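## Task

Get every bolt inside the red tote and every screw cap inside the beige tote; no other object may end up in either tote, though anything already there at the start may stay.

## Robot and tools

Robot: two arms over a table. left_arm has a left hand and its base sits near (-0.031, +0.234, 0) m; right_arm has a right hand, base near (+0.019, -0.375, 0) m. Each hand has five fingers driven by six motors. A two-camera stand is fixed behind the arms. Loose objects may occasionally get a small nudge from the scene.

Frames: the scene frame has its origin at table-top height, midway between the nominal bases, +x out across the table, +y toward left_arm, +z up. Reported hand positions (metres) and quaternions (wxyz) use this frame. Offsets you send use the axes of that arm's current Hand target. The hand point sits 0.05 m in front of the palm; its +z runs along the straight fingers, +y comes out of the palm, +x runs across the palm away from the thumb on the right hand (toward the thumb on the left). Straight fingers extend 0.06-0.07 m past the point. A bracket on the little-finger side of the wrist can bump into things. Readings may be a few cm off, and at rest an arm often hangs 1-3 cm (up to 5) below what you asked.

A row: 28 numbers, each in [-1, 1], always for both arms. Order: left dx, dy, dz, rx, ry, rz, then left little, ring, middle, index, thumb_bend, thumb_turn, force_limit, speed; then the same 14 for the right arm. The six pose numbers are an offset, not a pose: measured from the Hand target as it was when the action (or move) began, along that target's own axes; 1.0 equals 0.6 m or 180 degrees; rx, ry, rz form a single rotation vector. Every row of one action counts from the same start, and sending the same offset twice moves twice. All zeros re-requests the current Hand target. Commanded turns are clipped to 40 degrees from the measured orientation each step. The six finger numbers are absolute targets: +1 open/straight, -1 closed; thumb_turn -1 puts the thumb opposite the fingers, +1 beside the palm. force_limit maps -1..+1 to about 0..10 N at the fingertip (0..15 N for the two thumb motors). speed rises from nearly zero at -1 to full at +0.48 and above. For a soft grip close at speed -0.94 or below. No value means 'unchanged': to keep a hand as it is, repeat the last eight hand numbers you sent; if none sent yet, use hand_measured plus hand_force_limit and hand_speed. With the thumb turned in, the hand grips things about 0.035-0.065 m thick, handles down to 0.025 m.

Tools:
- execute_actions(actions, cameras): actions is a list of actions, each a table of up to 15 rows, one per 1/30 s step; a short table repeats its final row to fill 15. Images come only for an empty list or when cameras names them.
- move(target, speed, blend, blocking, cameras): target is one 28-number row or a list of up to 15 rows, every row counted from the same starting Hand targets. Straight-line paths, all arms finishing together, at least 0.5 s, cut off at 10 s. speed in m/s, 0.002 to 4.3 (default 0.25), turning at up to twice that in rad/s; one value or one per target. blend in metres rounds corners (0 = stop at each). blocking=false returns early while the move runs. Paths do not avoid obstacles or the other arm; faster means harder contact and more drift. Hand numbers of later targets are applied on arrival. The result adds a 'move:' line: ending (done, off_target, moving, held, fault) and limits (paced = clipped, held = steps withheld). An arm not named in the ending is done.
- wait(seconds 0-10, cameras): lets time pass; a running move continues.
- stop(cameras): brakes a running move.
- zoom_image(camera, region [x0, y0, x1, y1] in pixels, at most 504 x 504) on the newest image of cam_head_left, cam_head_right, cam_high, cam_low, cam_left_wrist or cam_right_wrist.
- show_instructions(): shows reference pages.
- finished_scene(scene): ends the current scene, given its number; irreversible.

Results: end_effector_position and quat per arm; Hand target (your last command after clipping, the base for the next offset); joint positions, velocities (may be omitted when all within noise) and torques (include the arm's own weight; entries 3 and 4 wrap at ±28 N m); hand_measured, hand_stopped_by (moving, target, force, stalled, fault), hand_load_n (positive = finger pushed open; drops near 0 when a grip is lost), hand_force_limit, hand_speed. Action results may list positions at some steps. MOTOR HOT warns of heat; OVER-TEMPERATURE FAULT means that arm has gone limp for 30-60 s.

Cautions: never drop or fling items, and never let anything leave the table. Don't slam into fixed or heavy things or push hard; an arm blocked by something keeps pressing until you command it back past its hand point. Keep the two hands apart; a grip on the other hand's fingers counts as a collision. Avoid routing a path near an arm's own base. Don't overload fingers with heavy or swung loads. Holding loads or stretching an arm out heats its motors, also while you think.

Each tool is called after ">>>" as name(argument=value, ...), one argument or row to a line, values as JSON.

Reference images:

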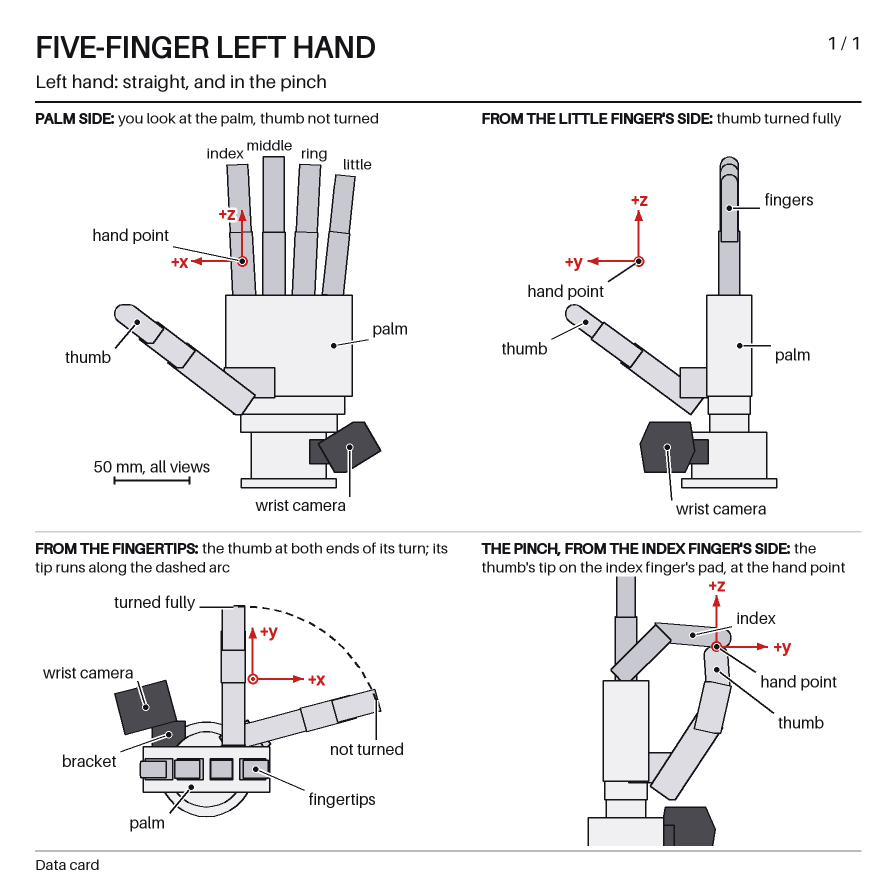

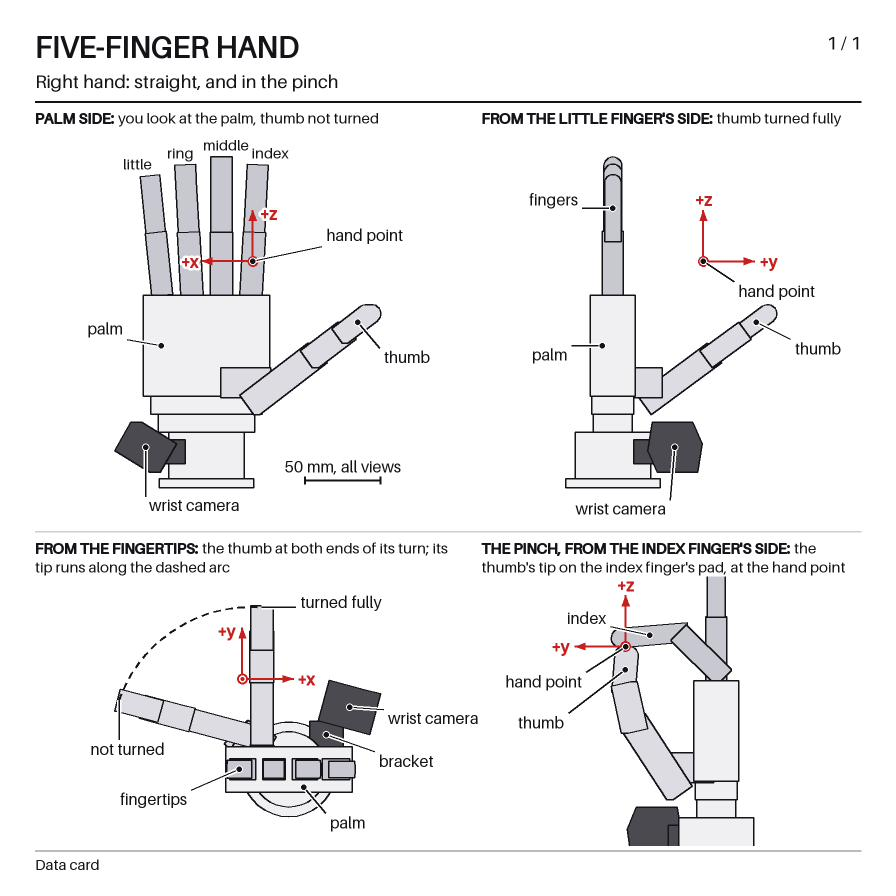

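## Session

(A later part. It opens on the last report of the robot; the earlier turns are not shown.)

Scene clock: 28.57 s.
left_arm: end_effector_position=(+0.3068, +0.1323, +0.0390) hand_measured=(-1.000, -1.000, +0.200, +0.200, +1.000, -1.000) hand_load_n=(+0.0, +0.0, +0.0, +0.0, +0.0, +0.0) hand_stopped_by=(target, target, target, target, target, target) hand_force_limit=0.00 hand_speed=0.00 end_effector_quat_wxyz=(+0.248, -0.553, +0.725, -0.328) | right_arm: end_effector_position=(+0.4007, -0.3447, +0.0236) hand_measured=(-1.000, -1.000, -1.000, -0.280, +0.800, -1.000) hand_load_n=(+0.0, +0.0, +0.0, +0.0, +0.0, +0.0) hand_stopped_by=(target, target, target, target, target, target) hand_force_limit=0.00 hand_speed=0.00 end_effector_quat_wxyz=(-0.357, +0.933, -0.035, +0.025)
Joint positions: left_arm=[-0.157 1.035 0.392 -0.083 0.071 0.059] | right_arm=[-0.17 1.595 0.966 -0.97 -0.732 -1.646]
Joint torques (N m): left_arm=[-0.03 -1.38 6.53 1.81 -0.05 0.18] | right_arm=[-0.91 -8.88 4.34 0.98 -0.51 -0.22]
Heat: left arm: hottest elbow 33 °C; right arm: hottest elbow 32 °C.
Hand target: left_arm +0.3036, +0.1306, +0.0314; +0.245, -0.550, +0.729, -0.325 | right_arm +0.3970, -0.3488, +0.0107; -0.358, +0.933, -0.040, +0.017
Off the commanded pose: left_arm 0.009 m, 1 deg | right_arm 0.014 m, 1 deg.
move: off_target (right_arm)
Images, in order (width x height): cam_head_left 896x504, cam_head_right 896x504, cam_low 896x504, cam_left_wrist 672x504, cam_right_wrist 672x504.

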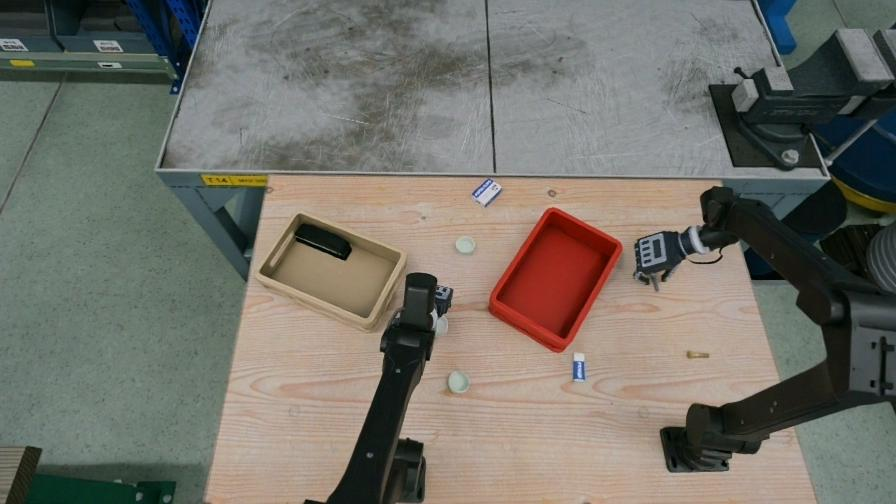

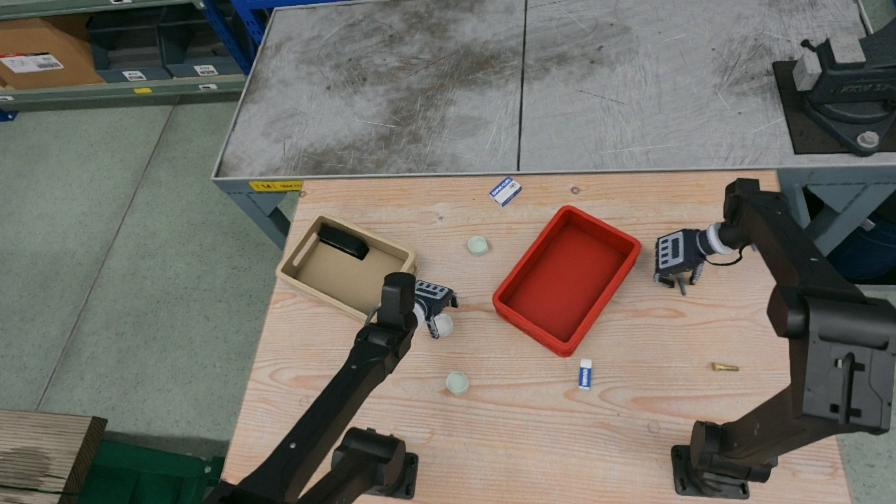

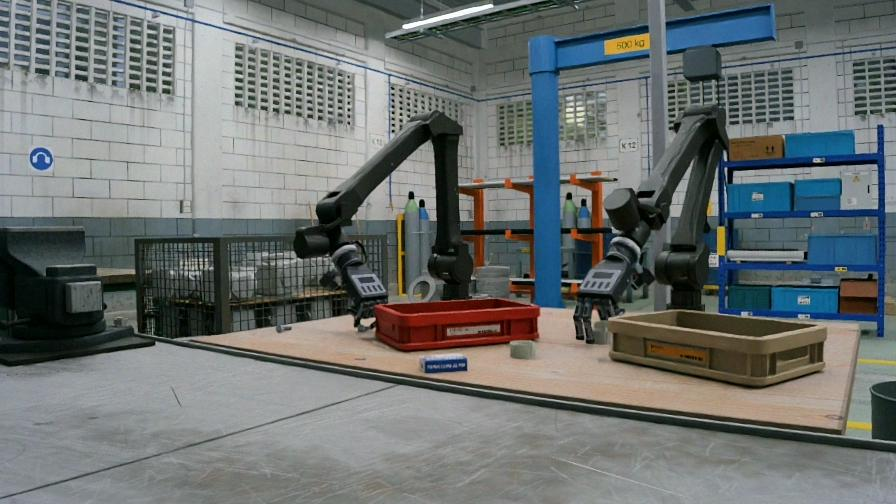

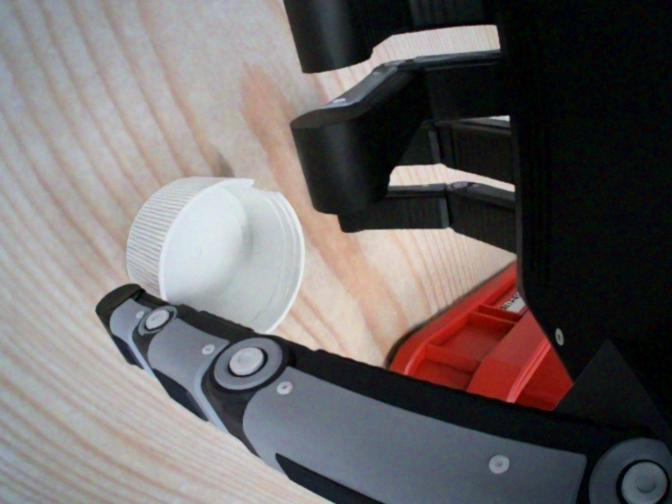

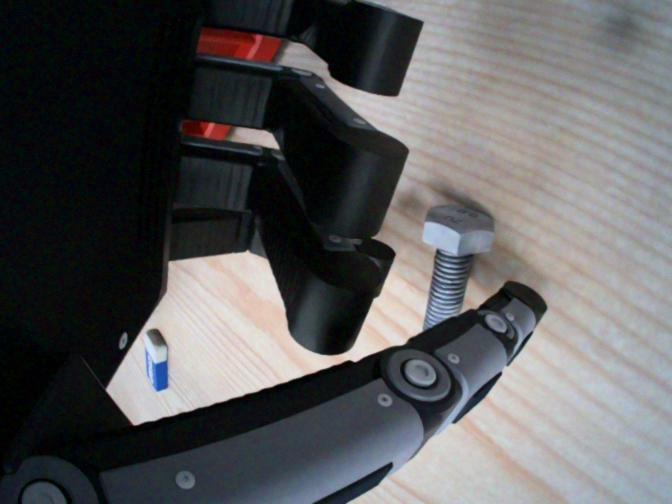

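>>> move(
  target=[
    [-0.0067,0,0,0,0,0,-1,-1,0.0,0.0,1,-1,0,0,0.0009,0.0096,-0.0042,0,0,0,-1,-1,-1,-0.28,0.8,-1,0,0],
    [-0.0067,0.0087,0.0078,0,0,0,-1,-1,0.0,0.0,1,-1,0,0,0.0009,0.0096,-0.0042,0,0,0,-1,-1,-1,-0.28,0.36,-1,0,-0.8],
    [-0.0067,0.0087,0.0078,0,0,0,-1,-1,-0.6,-0.6,1,-1,0,-0.8,0.0009,0.0096,-0.0042,0,0,0,-1,-1,-1,-0.28,0.36,-1,0,-0.8],
  ],
  speed=0.1,
  cameras=["cam_head_left","cam_head_right","cam_low","cam_left_wrist","cam_right_wrist"],
)

>>> zoom_image(
  camera="cam_head_right",
  region=[620, 200, 760, 320],
)

>>> zoom_image(
  camera="cam_head_right",
  region=[390, 260, 490, 350],
)

>>> zoom_image(
  camera="cam_low",
  region=[320, 230, 460, 340],
)

>>> zoom_image(
  camera="cam_low",
  region=[540, 260, 660, 370],
)

Scene clock: 34.97 s.
left_arm: end_effector_position=(+0.3067, +0.1308, +0.0320) hand_measured=(-1.000, -1.000, -0.180, -0.238, +1.000, -1.000) hand_load_n=(+0.0, +0.5, +9.0, +8.0, +2.5, +1.0) hand_stopped_by=(target, target, force, force, target, target) hand_force_limit=0.00 hand_speed=-0.80 end_effector_quat_wxyz=(+0.245, -0.550, +0.727, -0.330) | right_arm: end_effector_position=(+0.4014, -0.3510, +0.0203) hand_measured=(-1.000, -1.000, -1.000, -0.280, +0.462, -1.000) hand_load_n=(+0.0, +0.0, -1.0, +0.0, +7.5, +2.0) hand_stopped_by=(target, target, target, target, force, target) hand_force_limit=0.00 hand_speed=-0.80 end_effector_quat_wxyz=(-0.357, +0.933, -0.034, +0.027)
Joint positions: left_arm=[-0.157 1.059 0.382 -0.05 0.081 0.064] | right_arm=[-0.185 1.603 0.966 -0.97 -0.732 -1.665]
Joint torques (N m): left_arm=[1.03 -1.49 6.37 1.8 0.01 0.24] | right_arm=[-1.38 -9 4.41 0.57 -0.47 -0.2]
Heat: left arm: hottest elbow 33 °C; right arm: hottest elbow 32 °C.
Hand target: left_arm +0.3047, +0.1345, +0.0244; +0.245, -0.550, +0.729, -0.325 | right_arm +0.3970, -0.3548, +0.0087; -0.358, +0.933, -0.040, +0.017
Off the commanded pose: left_arm 0.009 m, 1 deg | right_arm 0.013 m, 1 deg.
move: off_target (right_arm); target 2's new numbers were sent with right_arm's hand 0.013 m and 1 deg from that target
Images, in order (width x height): cam_head_left 896x504, cam_head_right 896x504, cam_low 896x504, cam_left_wrist 672x504, cam_right_wrist 672x504.

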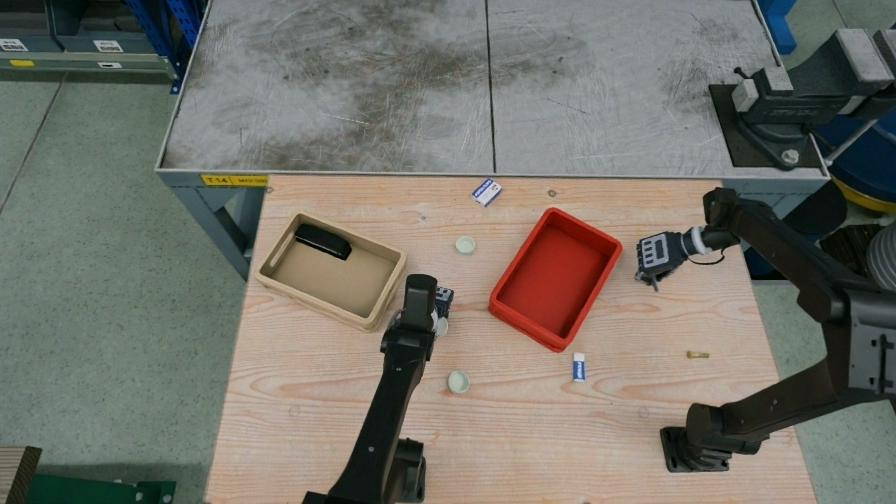

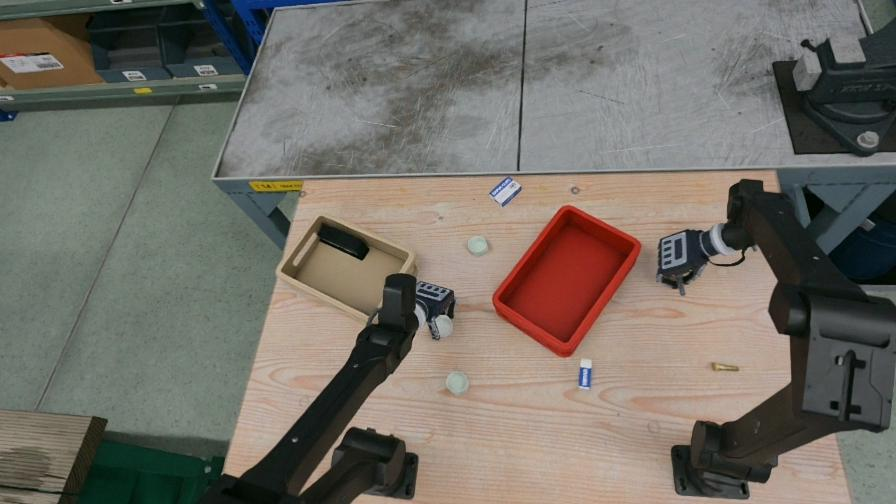

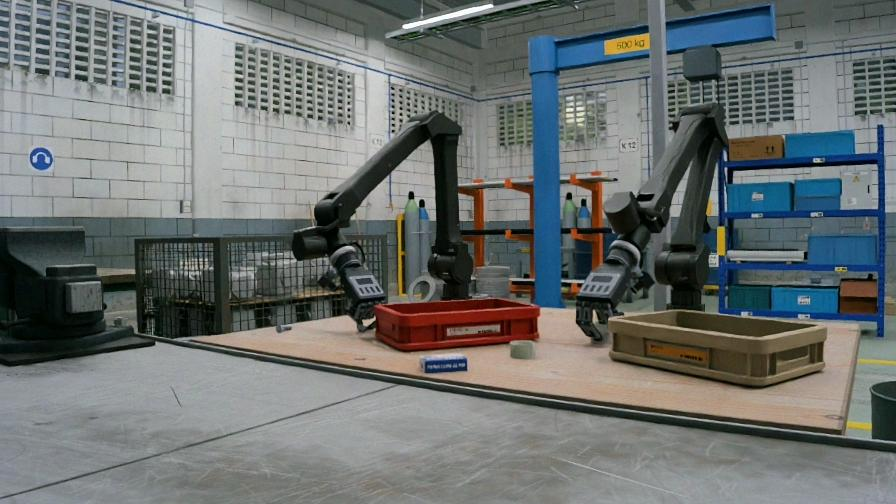

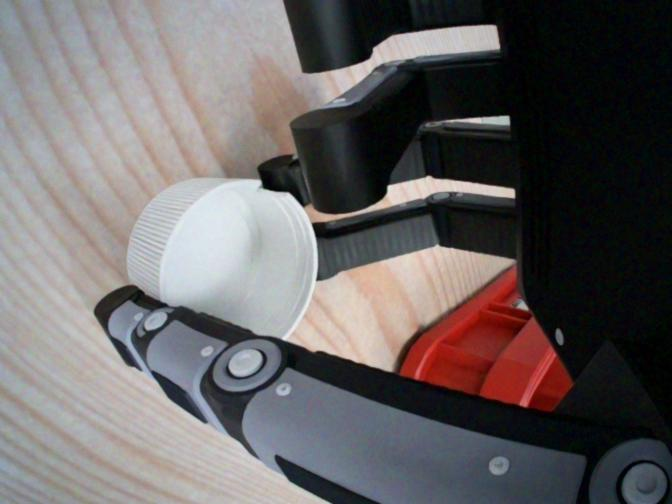

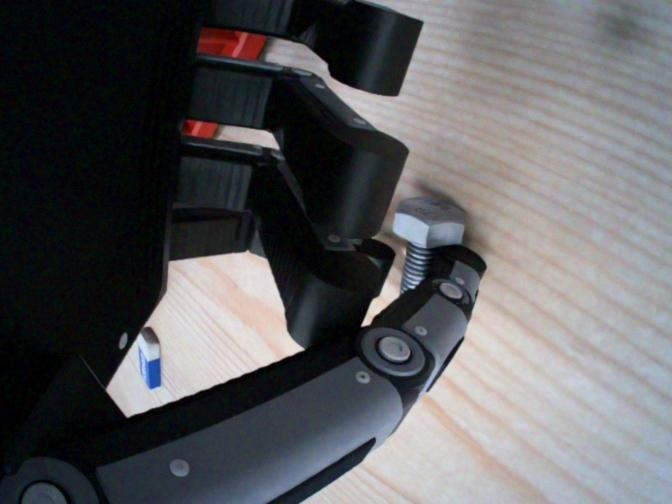

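Scaled by 3.600 from the camera's 896x504 image, which has a finer 1280x720 frame.

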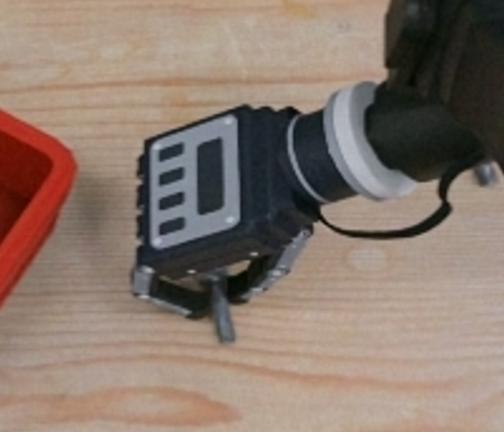

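Scaled by 5.040 from the camera's 896x504 image, which has a finer 1280x720 frame.

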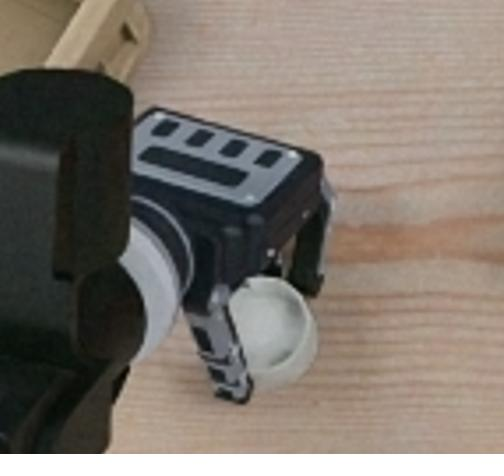

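Scaled by 3.600 from the camera's 896x504 image, which has a finer 1280x720 frame.

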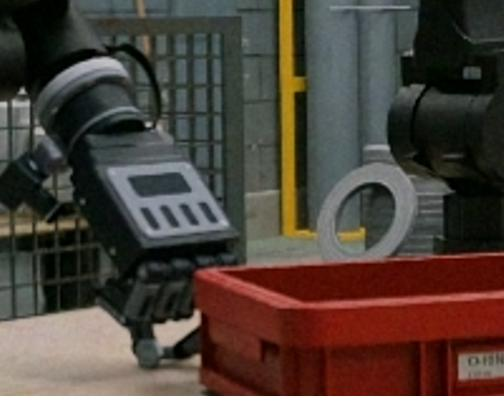

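Scaled by 4.200 from the camera's 896x504 image, which has a finer 1280x720 frame.

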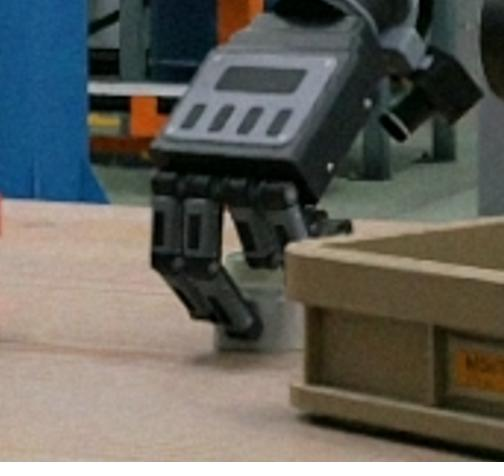

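>>> move(
  target=[0.0003,-0.0989,-0.0891,0,0,0,-1,-1,-0.6,-0.6,1,-1,0,-0.8,0.0003,-0.0669,-0.0744,0,0,0,-1,-1,-1,-0.28,0.36,-1,0,-0.8],
  speed=0.1,
  cameras=["cam_head_left","cam_head_right","cam_left_wrist","cam_right_wrist"],
)

Scene clock: 36.70 s.
left_arm: end_effector_position=(+0.2850, +0.1346, +0.0755) hand_measured=(-1.000, -1.000, -0.180, -0.238, +1.000, -1.000) hand_load_n=(+0.5, +0.0, +9.5, +7.5, +2.5, +1.0) hand_stopped_by=(target, target, force, force, target, target) hand_force_limit=0.00 hand_speed=-0.80 end_effector_quat_wxyz=(+0.225, -0.558, +0.737, -0.308) | right_arm: end_effector_position=(+0.3804, -0.3477, +0.0545) hand_measured=(-1.000, -1.000, -1.000, -0.280, +0.462, -1.000) hand_load_n=(+0.0, +0.0, -1.0, +0.0, +7.5, +2.0) hand_stopped_by=(target, target, target, target, force, target) hand_force_limit=0.00 hand_speed=-0.80 end_effector_quat_wxyz=(-0.361, +0.932, -0.047, -0.005)
Joint positions: left_arm=[-0.157 0.902 0.465 -0.356 0.081 0.064] | right_arm=[-0.185 1.546 0.995 -1.126 -0.732 -1.665]
Joint torques (N m): left_arm=[0.97 -2.61 11.89 0.9 -0.04 0.24] | right_arm=[-1.03 -11.63 8.01 0.13 -0.45 -0.16]
Heat: left arm: hottest elbow 33 °C; right arm: hottest elbow 32 °C.
Hand target: left_arm +0.3045, +0.1343, +0.1041; +0.245, -0.550, +0.729, -0.325 | right_arm +0.3969, -0.3549, +0.0687; -0.358, +0.933, -0.040, +0.017
Off the commanded pose: left_arm 0.035 m, 3 deg | right_arm 0.023 m, 3 deg.
move: off_target (left_arm, right_arm)
Images, in order (width x height): cam_head_left 896x504, cam_head_right 896x504, cam_left_wrist 672x504, cam_right_wrist 672x504.

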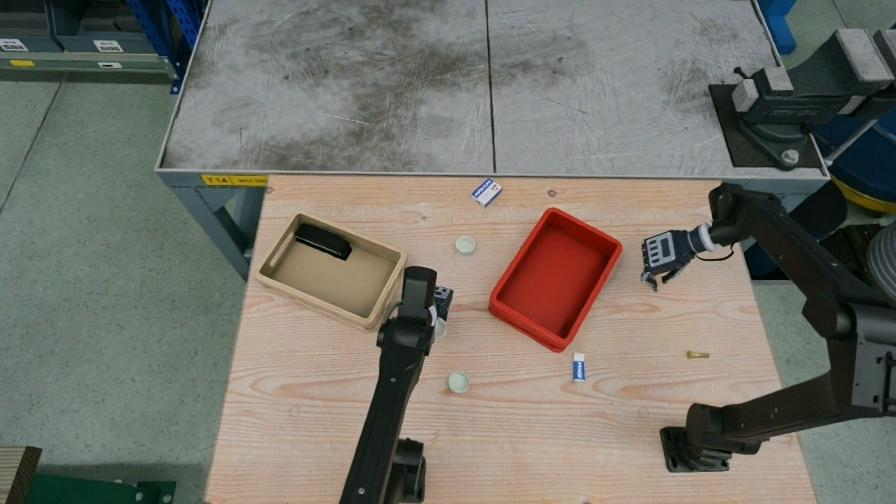

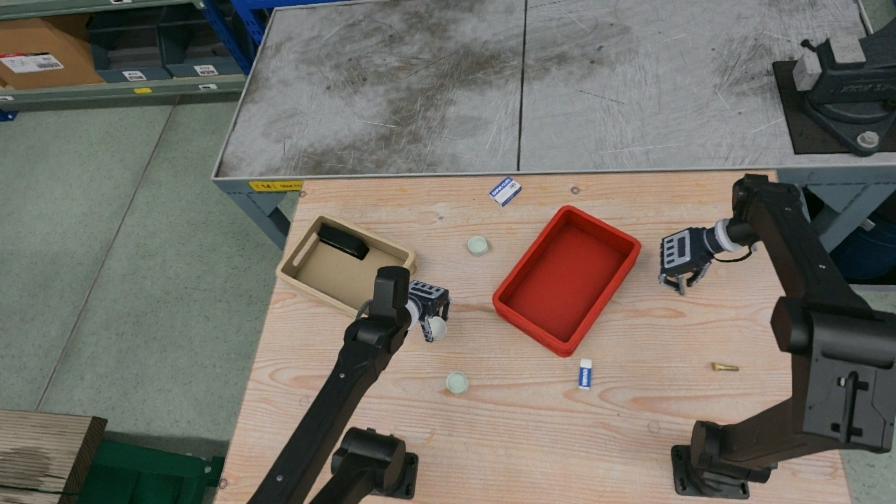

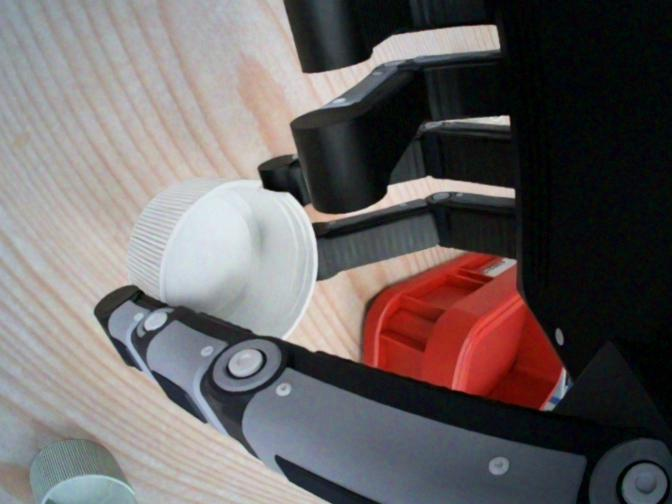

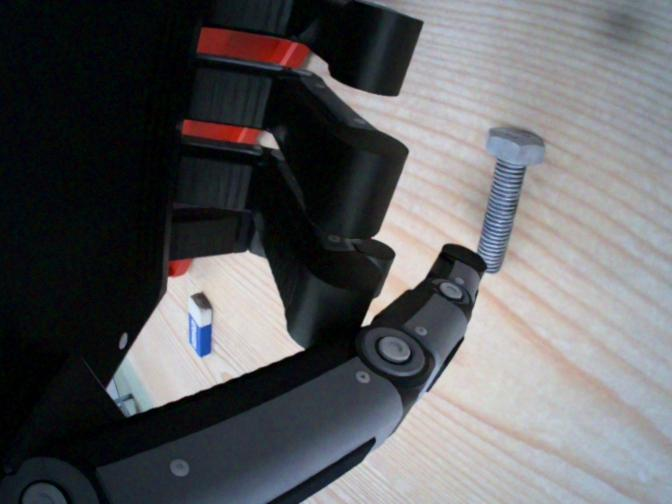

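>>> zoom_image(
  camera="cam_head_right",
  region=[620, 200, 760, 320],
)

>>> zoom_image(
  camera="cam_head_left",
  region=[600, 200, 740, 320],
)

Scaled by 3.600 from the camera's 896x504 image, which has a finer 1280x720 frame.

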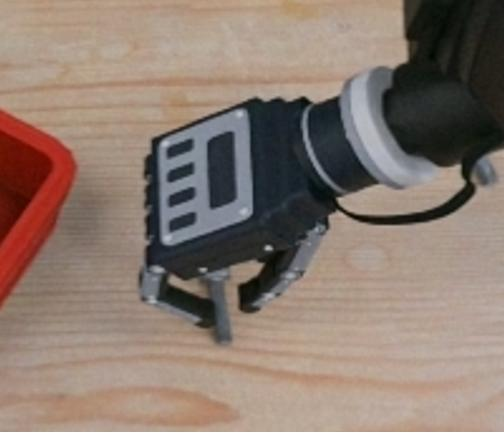

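Scaled by 3.600 from the camera's 896x504 image, which has a finer 1280x720 frame.

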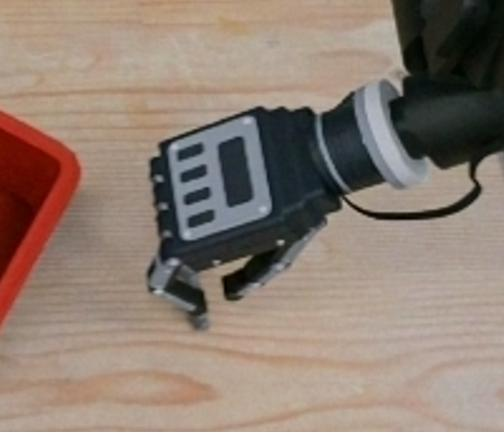

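>>> move(
  target=[
    [0.0002,-0.0569,-0.0512,0,0,0,-1,-1,-0.6,-0.6,1,-1,0,-0.8,0.0,-0.0335,-0.0372,0,0,0,-1,-1,-0.32,-0.28,0.8,-1,0,0],
    [-0.3031,-0.1152,0.0135,0,0,0,-1,-1,-0.6,-0.6,1,-1,0,-0.8,0.0,-0.0335,-0.0372,0,0,0,-1,-1,-0.32,-0.28,0.8,-1,0,0],
  ],
  speed=0.15,
  blend=[0.02, 0],
  cameras=["cam_head_left","cam_head_right","cam_low","cam_left_wrist","cam_right_wrist"],
)

>>> zoom_image(
  camera="cam_head_right",
  region=[620, 200, 760, 320],
)

>>> zoom_image(
  camera="cam_head_left",
  region=[600, 200, 740, 320],
)

Scene clock: 40.07 s.
left_arm: end_effector_position=(+0.3853, +0.2857, +0.1323) hand_measured=(-1.000, -1.000, -0.180, -0.238, +1.000, -1.000) hand_load_n=(+0.0, +0.0, +9.5, +7.5, +2.0, +1.0) hand_stopped_by=(target, target, force, force, target, target) hand_force_limit=0.00 hand_speed=-0.80 end_effector_quat_wxyz=(+0.228, -0.559, +0.730, -0.321) | right_arm: end_effector_position=(+0.3812, -0.3478, +0.0842) hand_measured=(-1.000, -1.000, -0.320, -0.280, +0.800, -1.000) hand_load_n=(+0.0, +0.0, +0.0, +0.0, +0.0, +0.0) hand_stopped_by=(target, target, target, target, target, target) hand_force_limit=0.00 hand_speed=0.00 end_effector_quat_wxyz=(-0.361, +0.932, -0.047, -0.005)
Joint positions: left_arm=[0.347 1.197 0.816 -0.486 0.438 0.428] | right_arm=[-0.185 1.507 1.039 -1.209 -0.732 -1.665]
Joint torques (N m): left_arm=[0.79 -3.96 12.05 1.06 0.22 0.25] | right_arm=[-1.44 -11.46 8.4 -0.08 -0.47 -0.15]
Heat: left arm: hottest elbow 34 °C; right arm: hottest elbow 33 °C.
Hand target: left_arm +0.4048, +0.2948, +0.1499; +0.244, -0.550, +0.729, -0.324 | right_arm +0.3968, -0.3549, +0.0988; -0.358, +0.933, -0.040, +0.017
Off the commanded pose: left_arm 0.028 m, 2 deg | right_arm 0.023 m, 3 deg.
move: off_target (left_arm, right_arm)
Images, in order (width x height): cam_head_left 896x504, cam_head_right 896x504, cam_low 896x504, cam_left_wrist 672x504, cam_right_wrist 672x504.

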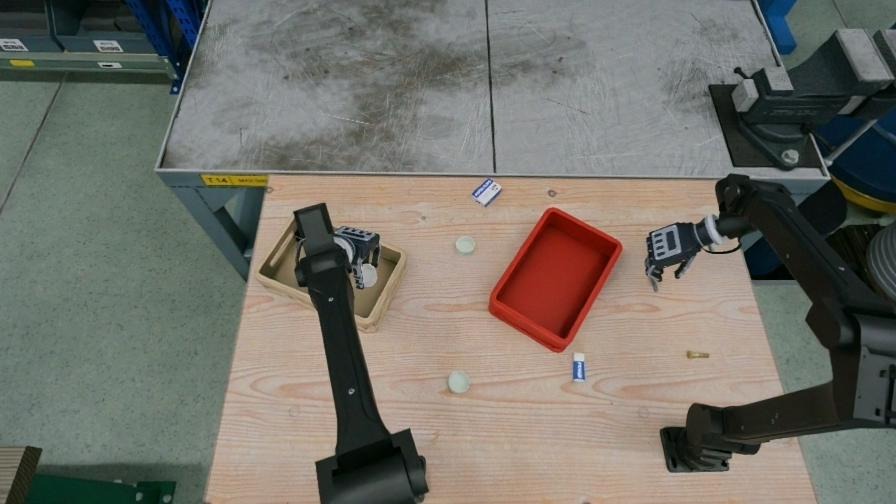

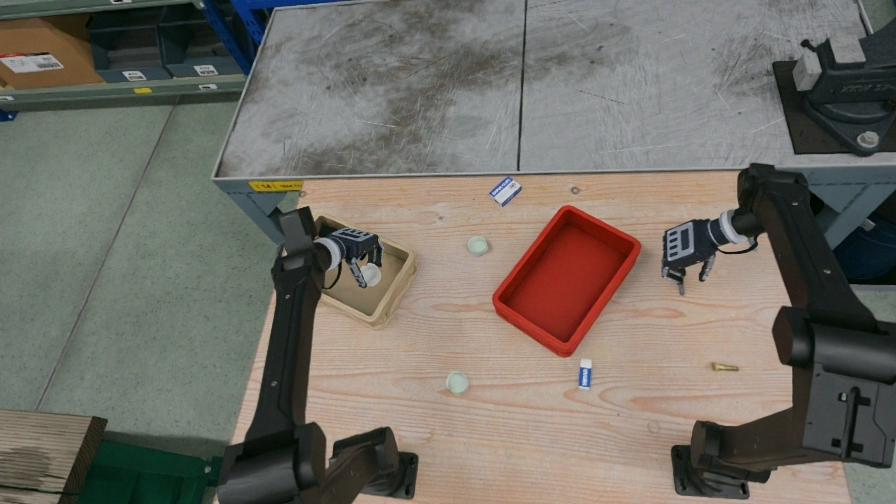

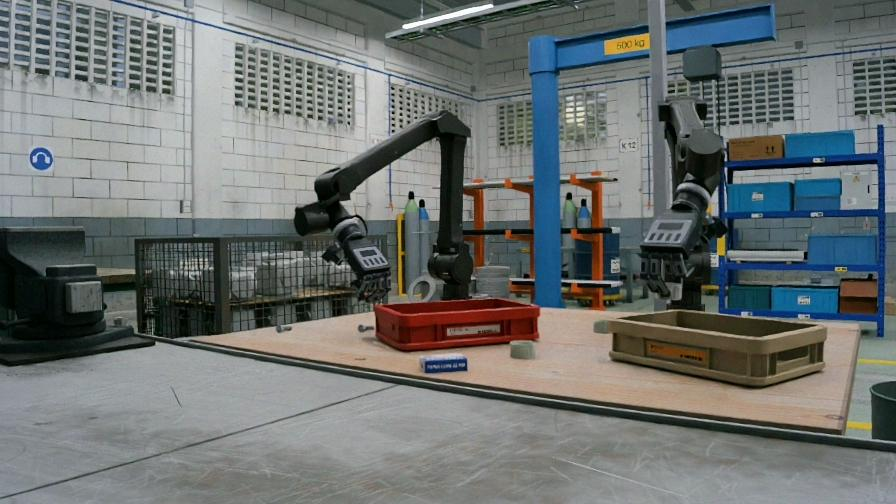

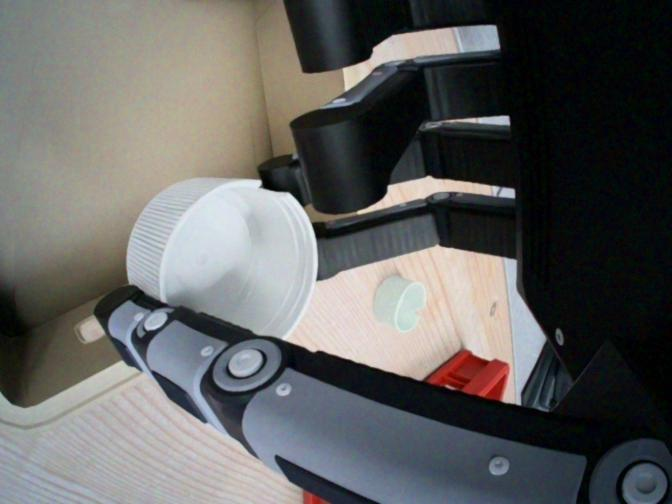

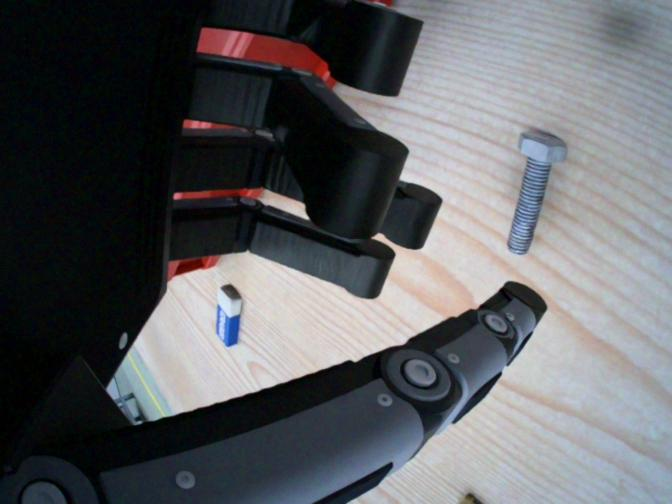

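Scaled by 3.600 from the camera's 896x504 image, which has a finer 1280x720 frame.

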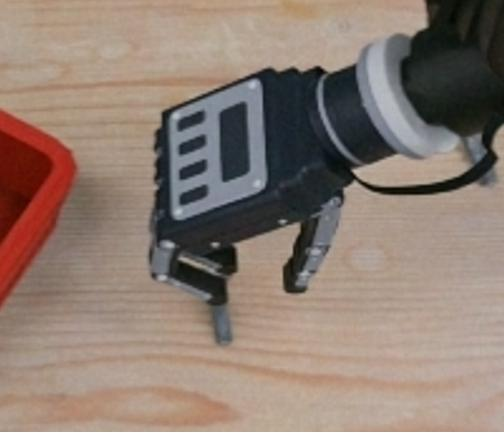

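Scaled by 3.600 from the camera's 896x504 image, which has a finer 1280x720 frame.

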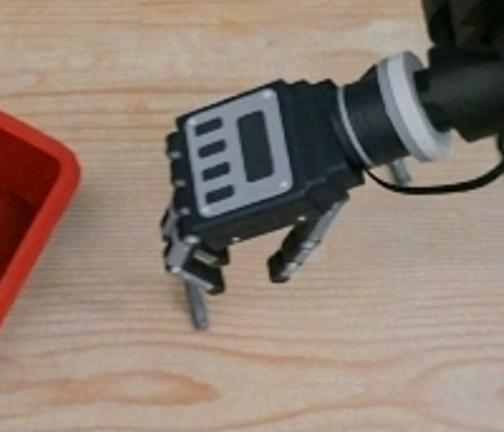

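>>> move(
  target=[
    [-0.0136,0.0049,-0.0055,0,0,0,-1,-1,-0.6,-0.6,1,-1,0,-0.8,-0.0050,0.0511,0.0747,0,0,0,-1,-1,-0.32,-0.28,0.8,-1,0,0],
    [-0.0140,0.1410,0.1172,0,0,0,-1,-1,-0.6,-0.6,1,-1,0,-0.8,-0.0052,0.0885,0.1163,0,0,0,-1,-1,-0.32,-0.28,0.8,-1,0,0],
  ],
  speed=0.12,
  blend=[0.01, 0],
  cameras=["cam_head_left","cam_head_right","cam_low","cam_left_wrist","cam_right_wrist"],
)

>>> zoom_image(
  camera="cam_head_right",
  region=[620, 200, 760, 320],
)

>>> zoom_image(
  camera="cam_head_left",
  region=[600, 200, 740, 320],
)

>>> zoom_image(
  camera="cam_low",
  region=[320, 230, 460, 340],
)

>>> zoom_image(
  camera="cam_head_left",
  region=[240, 190, 440, 350],
)

Scene clock: 43.10 s.
left_arm: end_effector_position=(+0.4052, +0.3005, +0.0493) hand_measured=(-1.000, -1.000, -0.180, -0.238, +1.000, -1.000) hand_load_n=(+0.0, +0.0, +9.5, +7.5, +2.5, +1.0) hand_stopped_by=(target, target, force, force, target, target) hand_force_limit=0.00 hand_speed=-0.80 end_effector_quat_wxyz=(+0.247, -0.548, +0.729, -0.327) | right_arm: end_effector_position=(+0.4025, -0.3495, +0.0321) hand_measured=(-1.000, -1.000, -0.320, -0.280, +0.800, -1.000) hand_load_n=(+0.0, +0.0, -3.0, +0.0, +0.0, +0.0) hand_stopped_by=(target, target, target, target, target, target) hand_force_limit=0.00 hand_speed=0.00 end_effector_quat_wxyz=(-0.360, +0.932, -0.033, +0.037)
Joint positions: left_arm=[0.368 1.378 0.708 -0.162 0.456 0.452] | right_arm=[-0.185 1.572 0.966 -0.978 -0.74 -1.659]
Joint torques (N m): left_arm=[0.97 -5.3 6.41 1.66 0.22 0.23] | right_arm=[-0.09 -7.82 3.97 1.5 -0.21 -0.11]
Heat: left arm: hottest elbow 34 °C; right arm: hottest elbow 33 °C.
Hand target: left_arm +0.4028, +0.3039, +0.0399; +0.244, -0.550, +0.730, -0.325 | right_arm +0.3948, -0.3474, +0.0114; -0.358, +0.933, -0.040, +0.017
Off the commanded pose: left_arm 0.010 m, 1 deg | right_arm 0.022 m, 2 deg.
move: off_target (right_arm)
Images, in order (width x height): cam_head_left 896x504, cam_head_right 896x504, cam_low 896x504, cam_left_wrist 672x504, cam_right_wrist 672x504.

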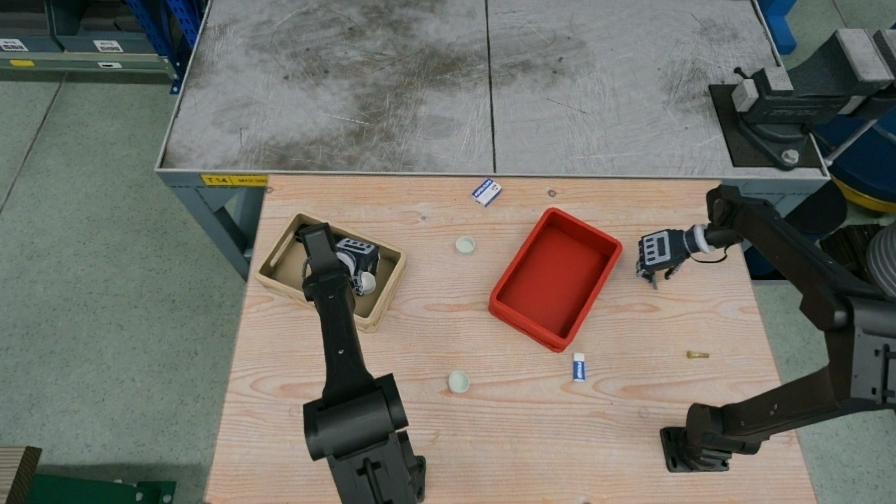

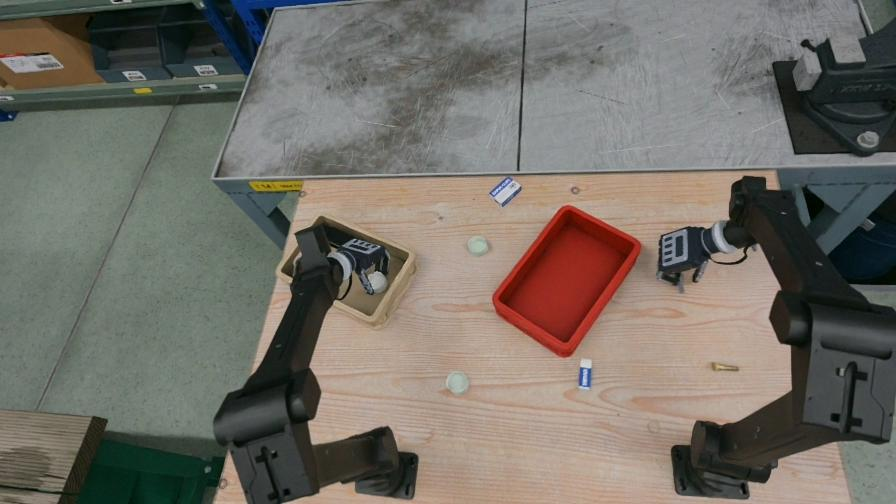

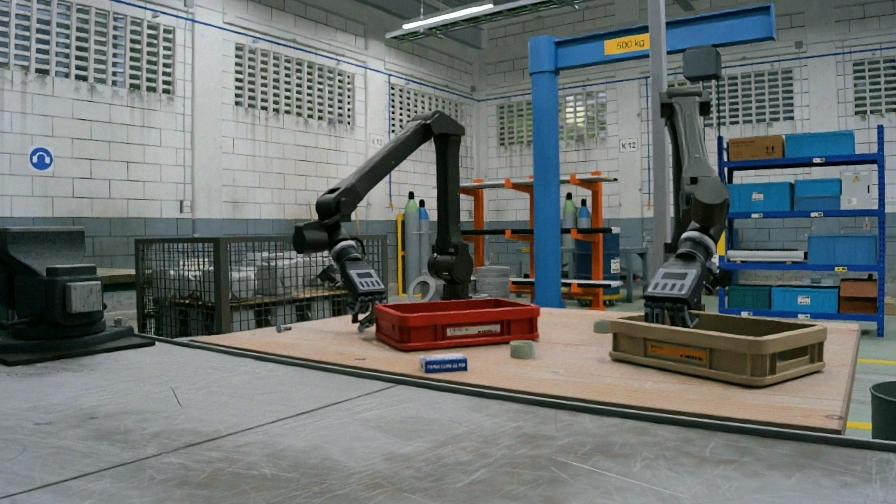

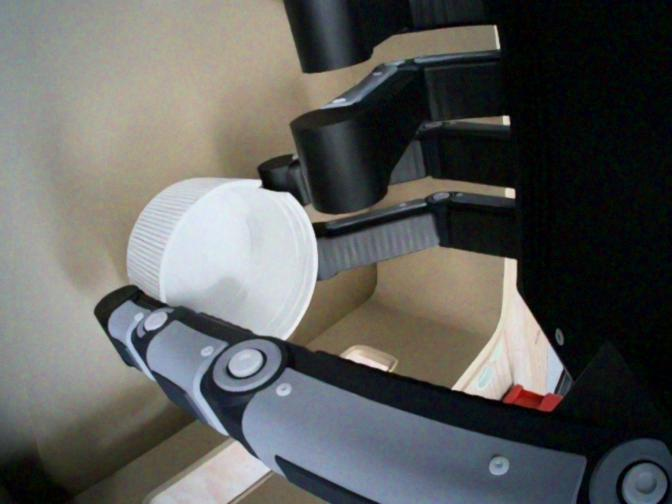

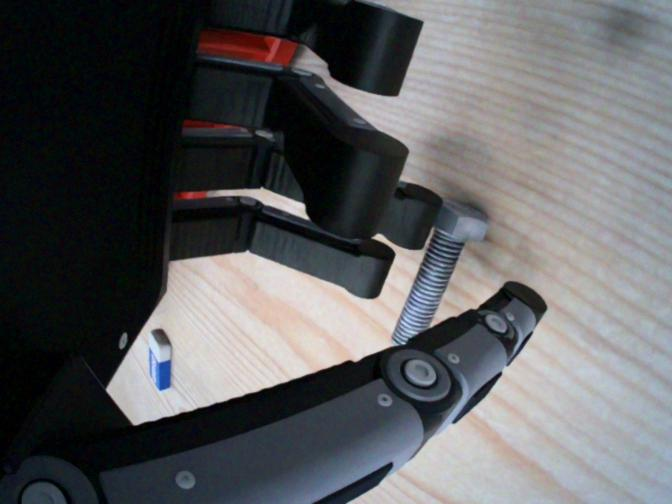

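Scaled by 3.600 from the camera's 896x504 image, which has a finer 1280x720 frame.

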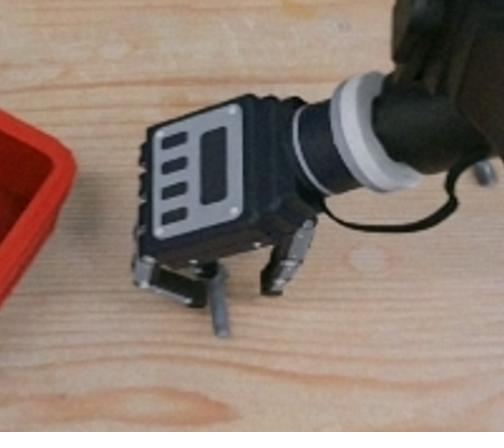

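Scaled by 3.600 from the camera's 896x504 image, which has a finer 1280x720 frame.

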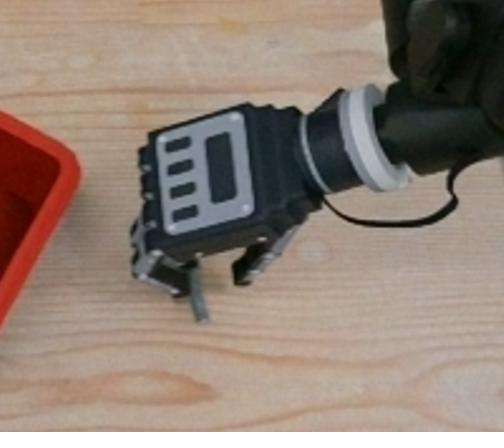

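Scaled by 3.600 from the camera's 896x504 image, which has a finer 1280x720 frame.

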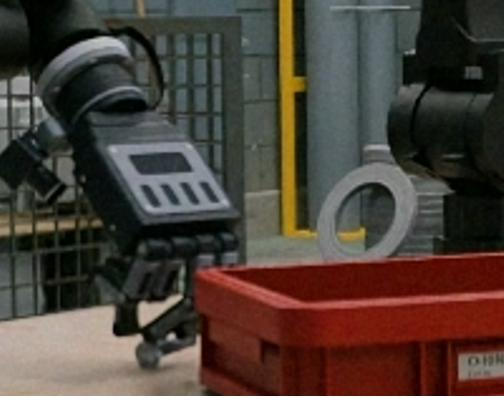

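Scaled by 2.520 from the camera's 896x504 image, which has a finer 1280x720 frame.

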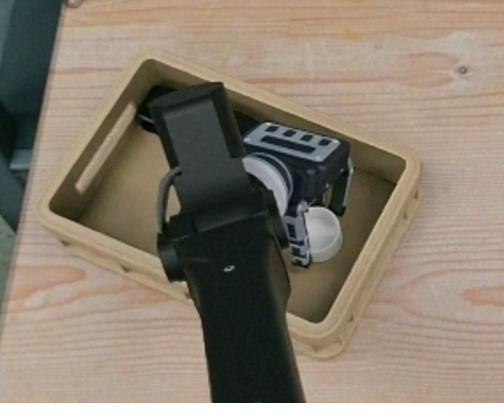

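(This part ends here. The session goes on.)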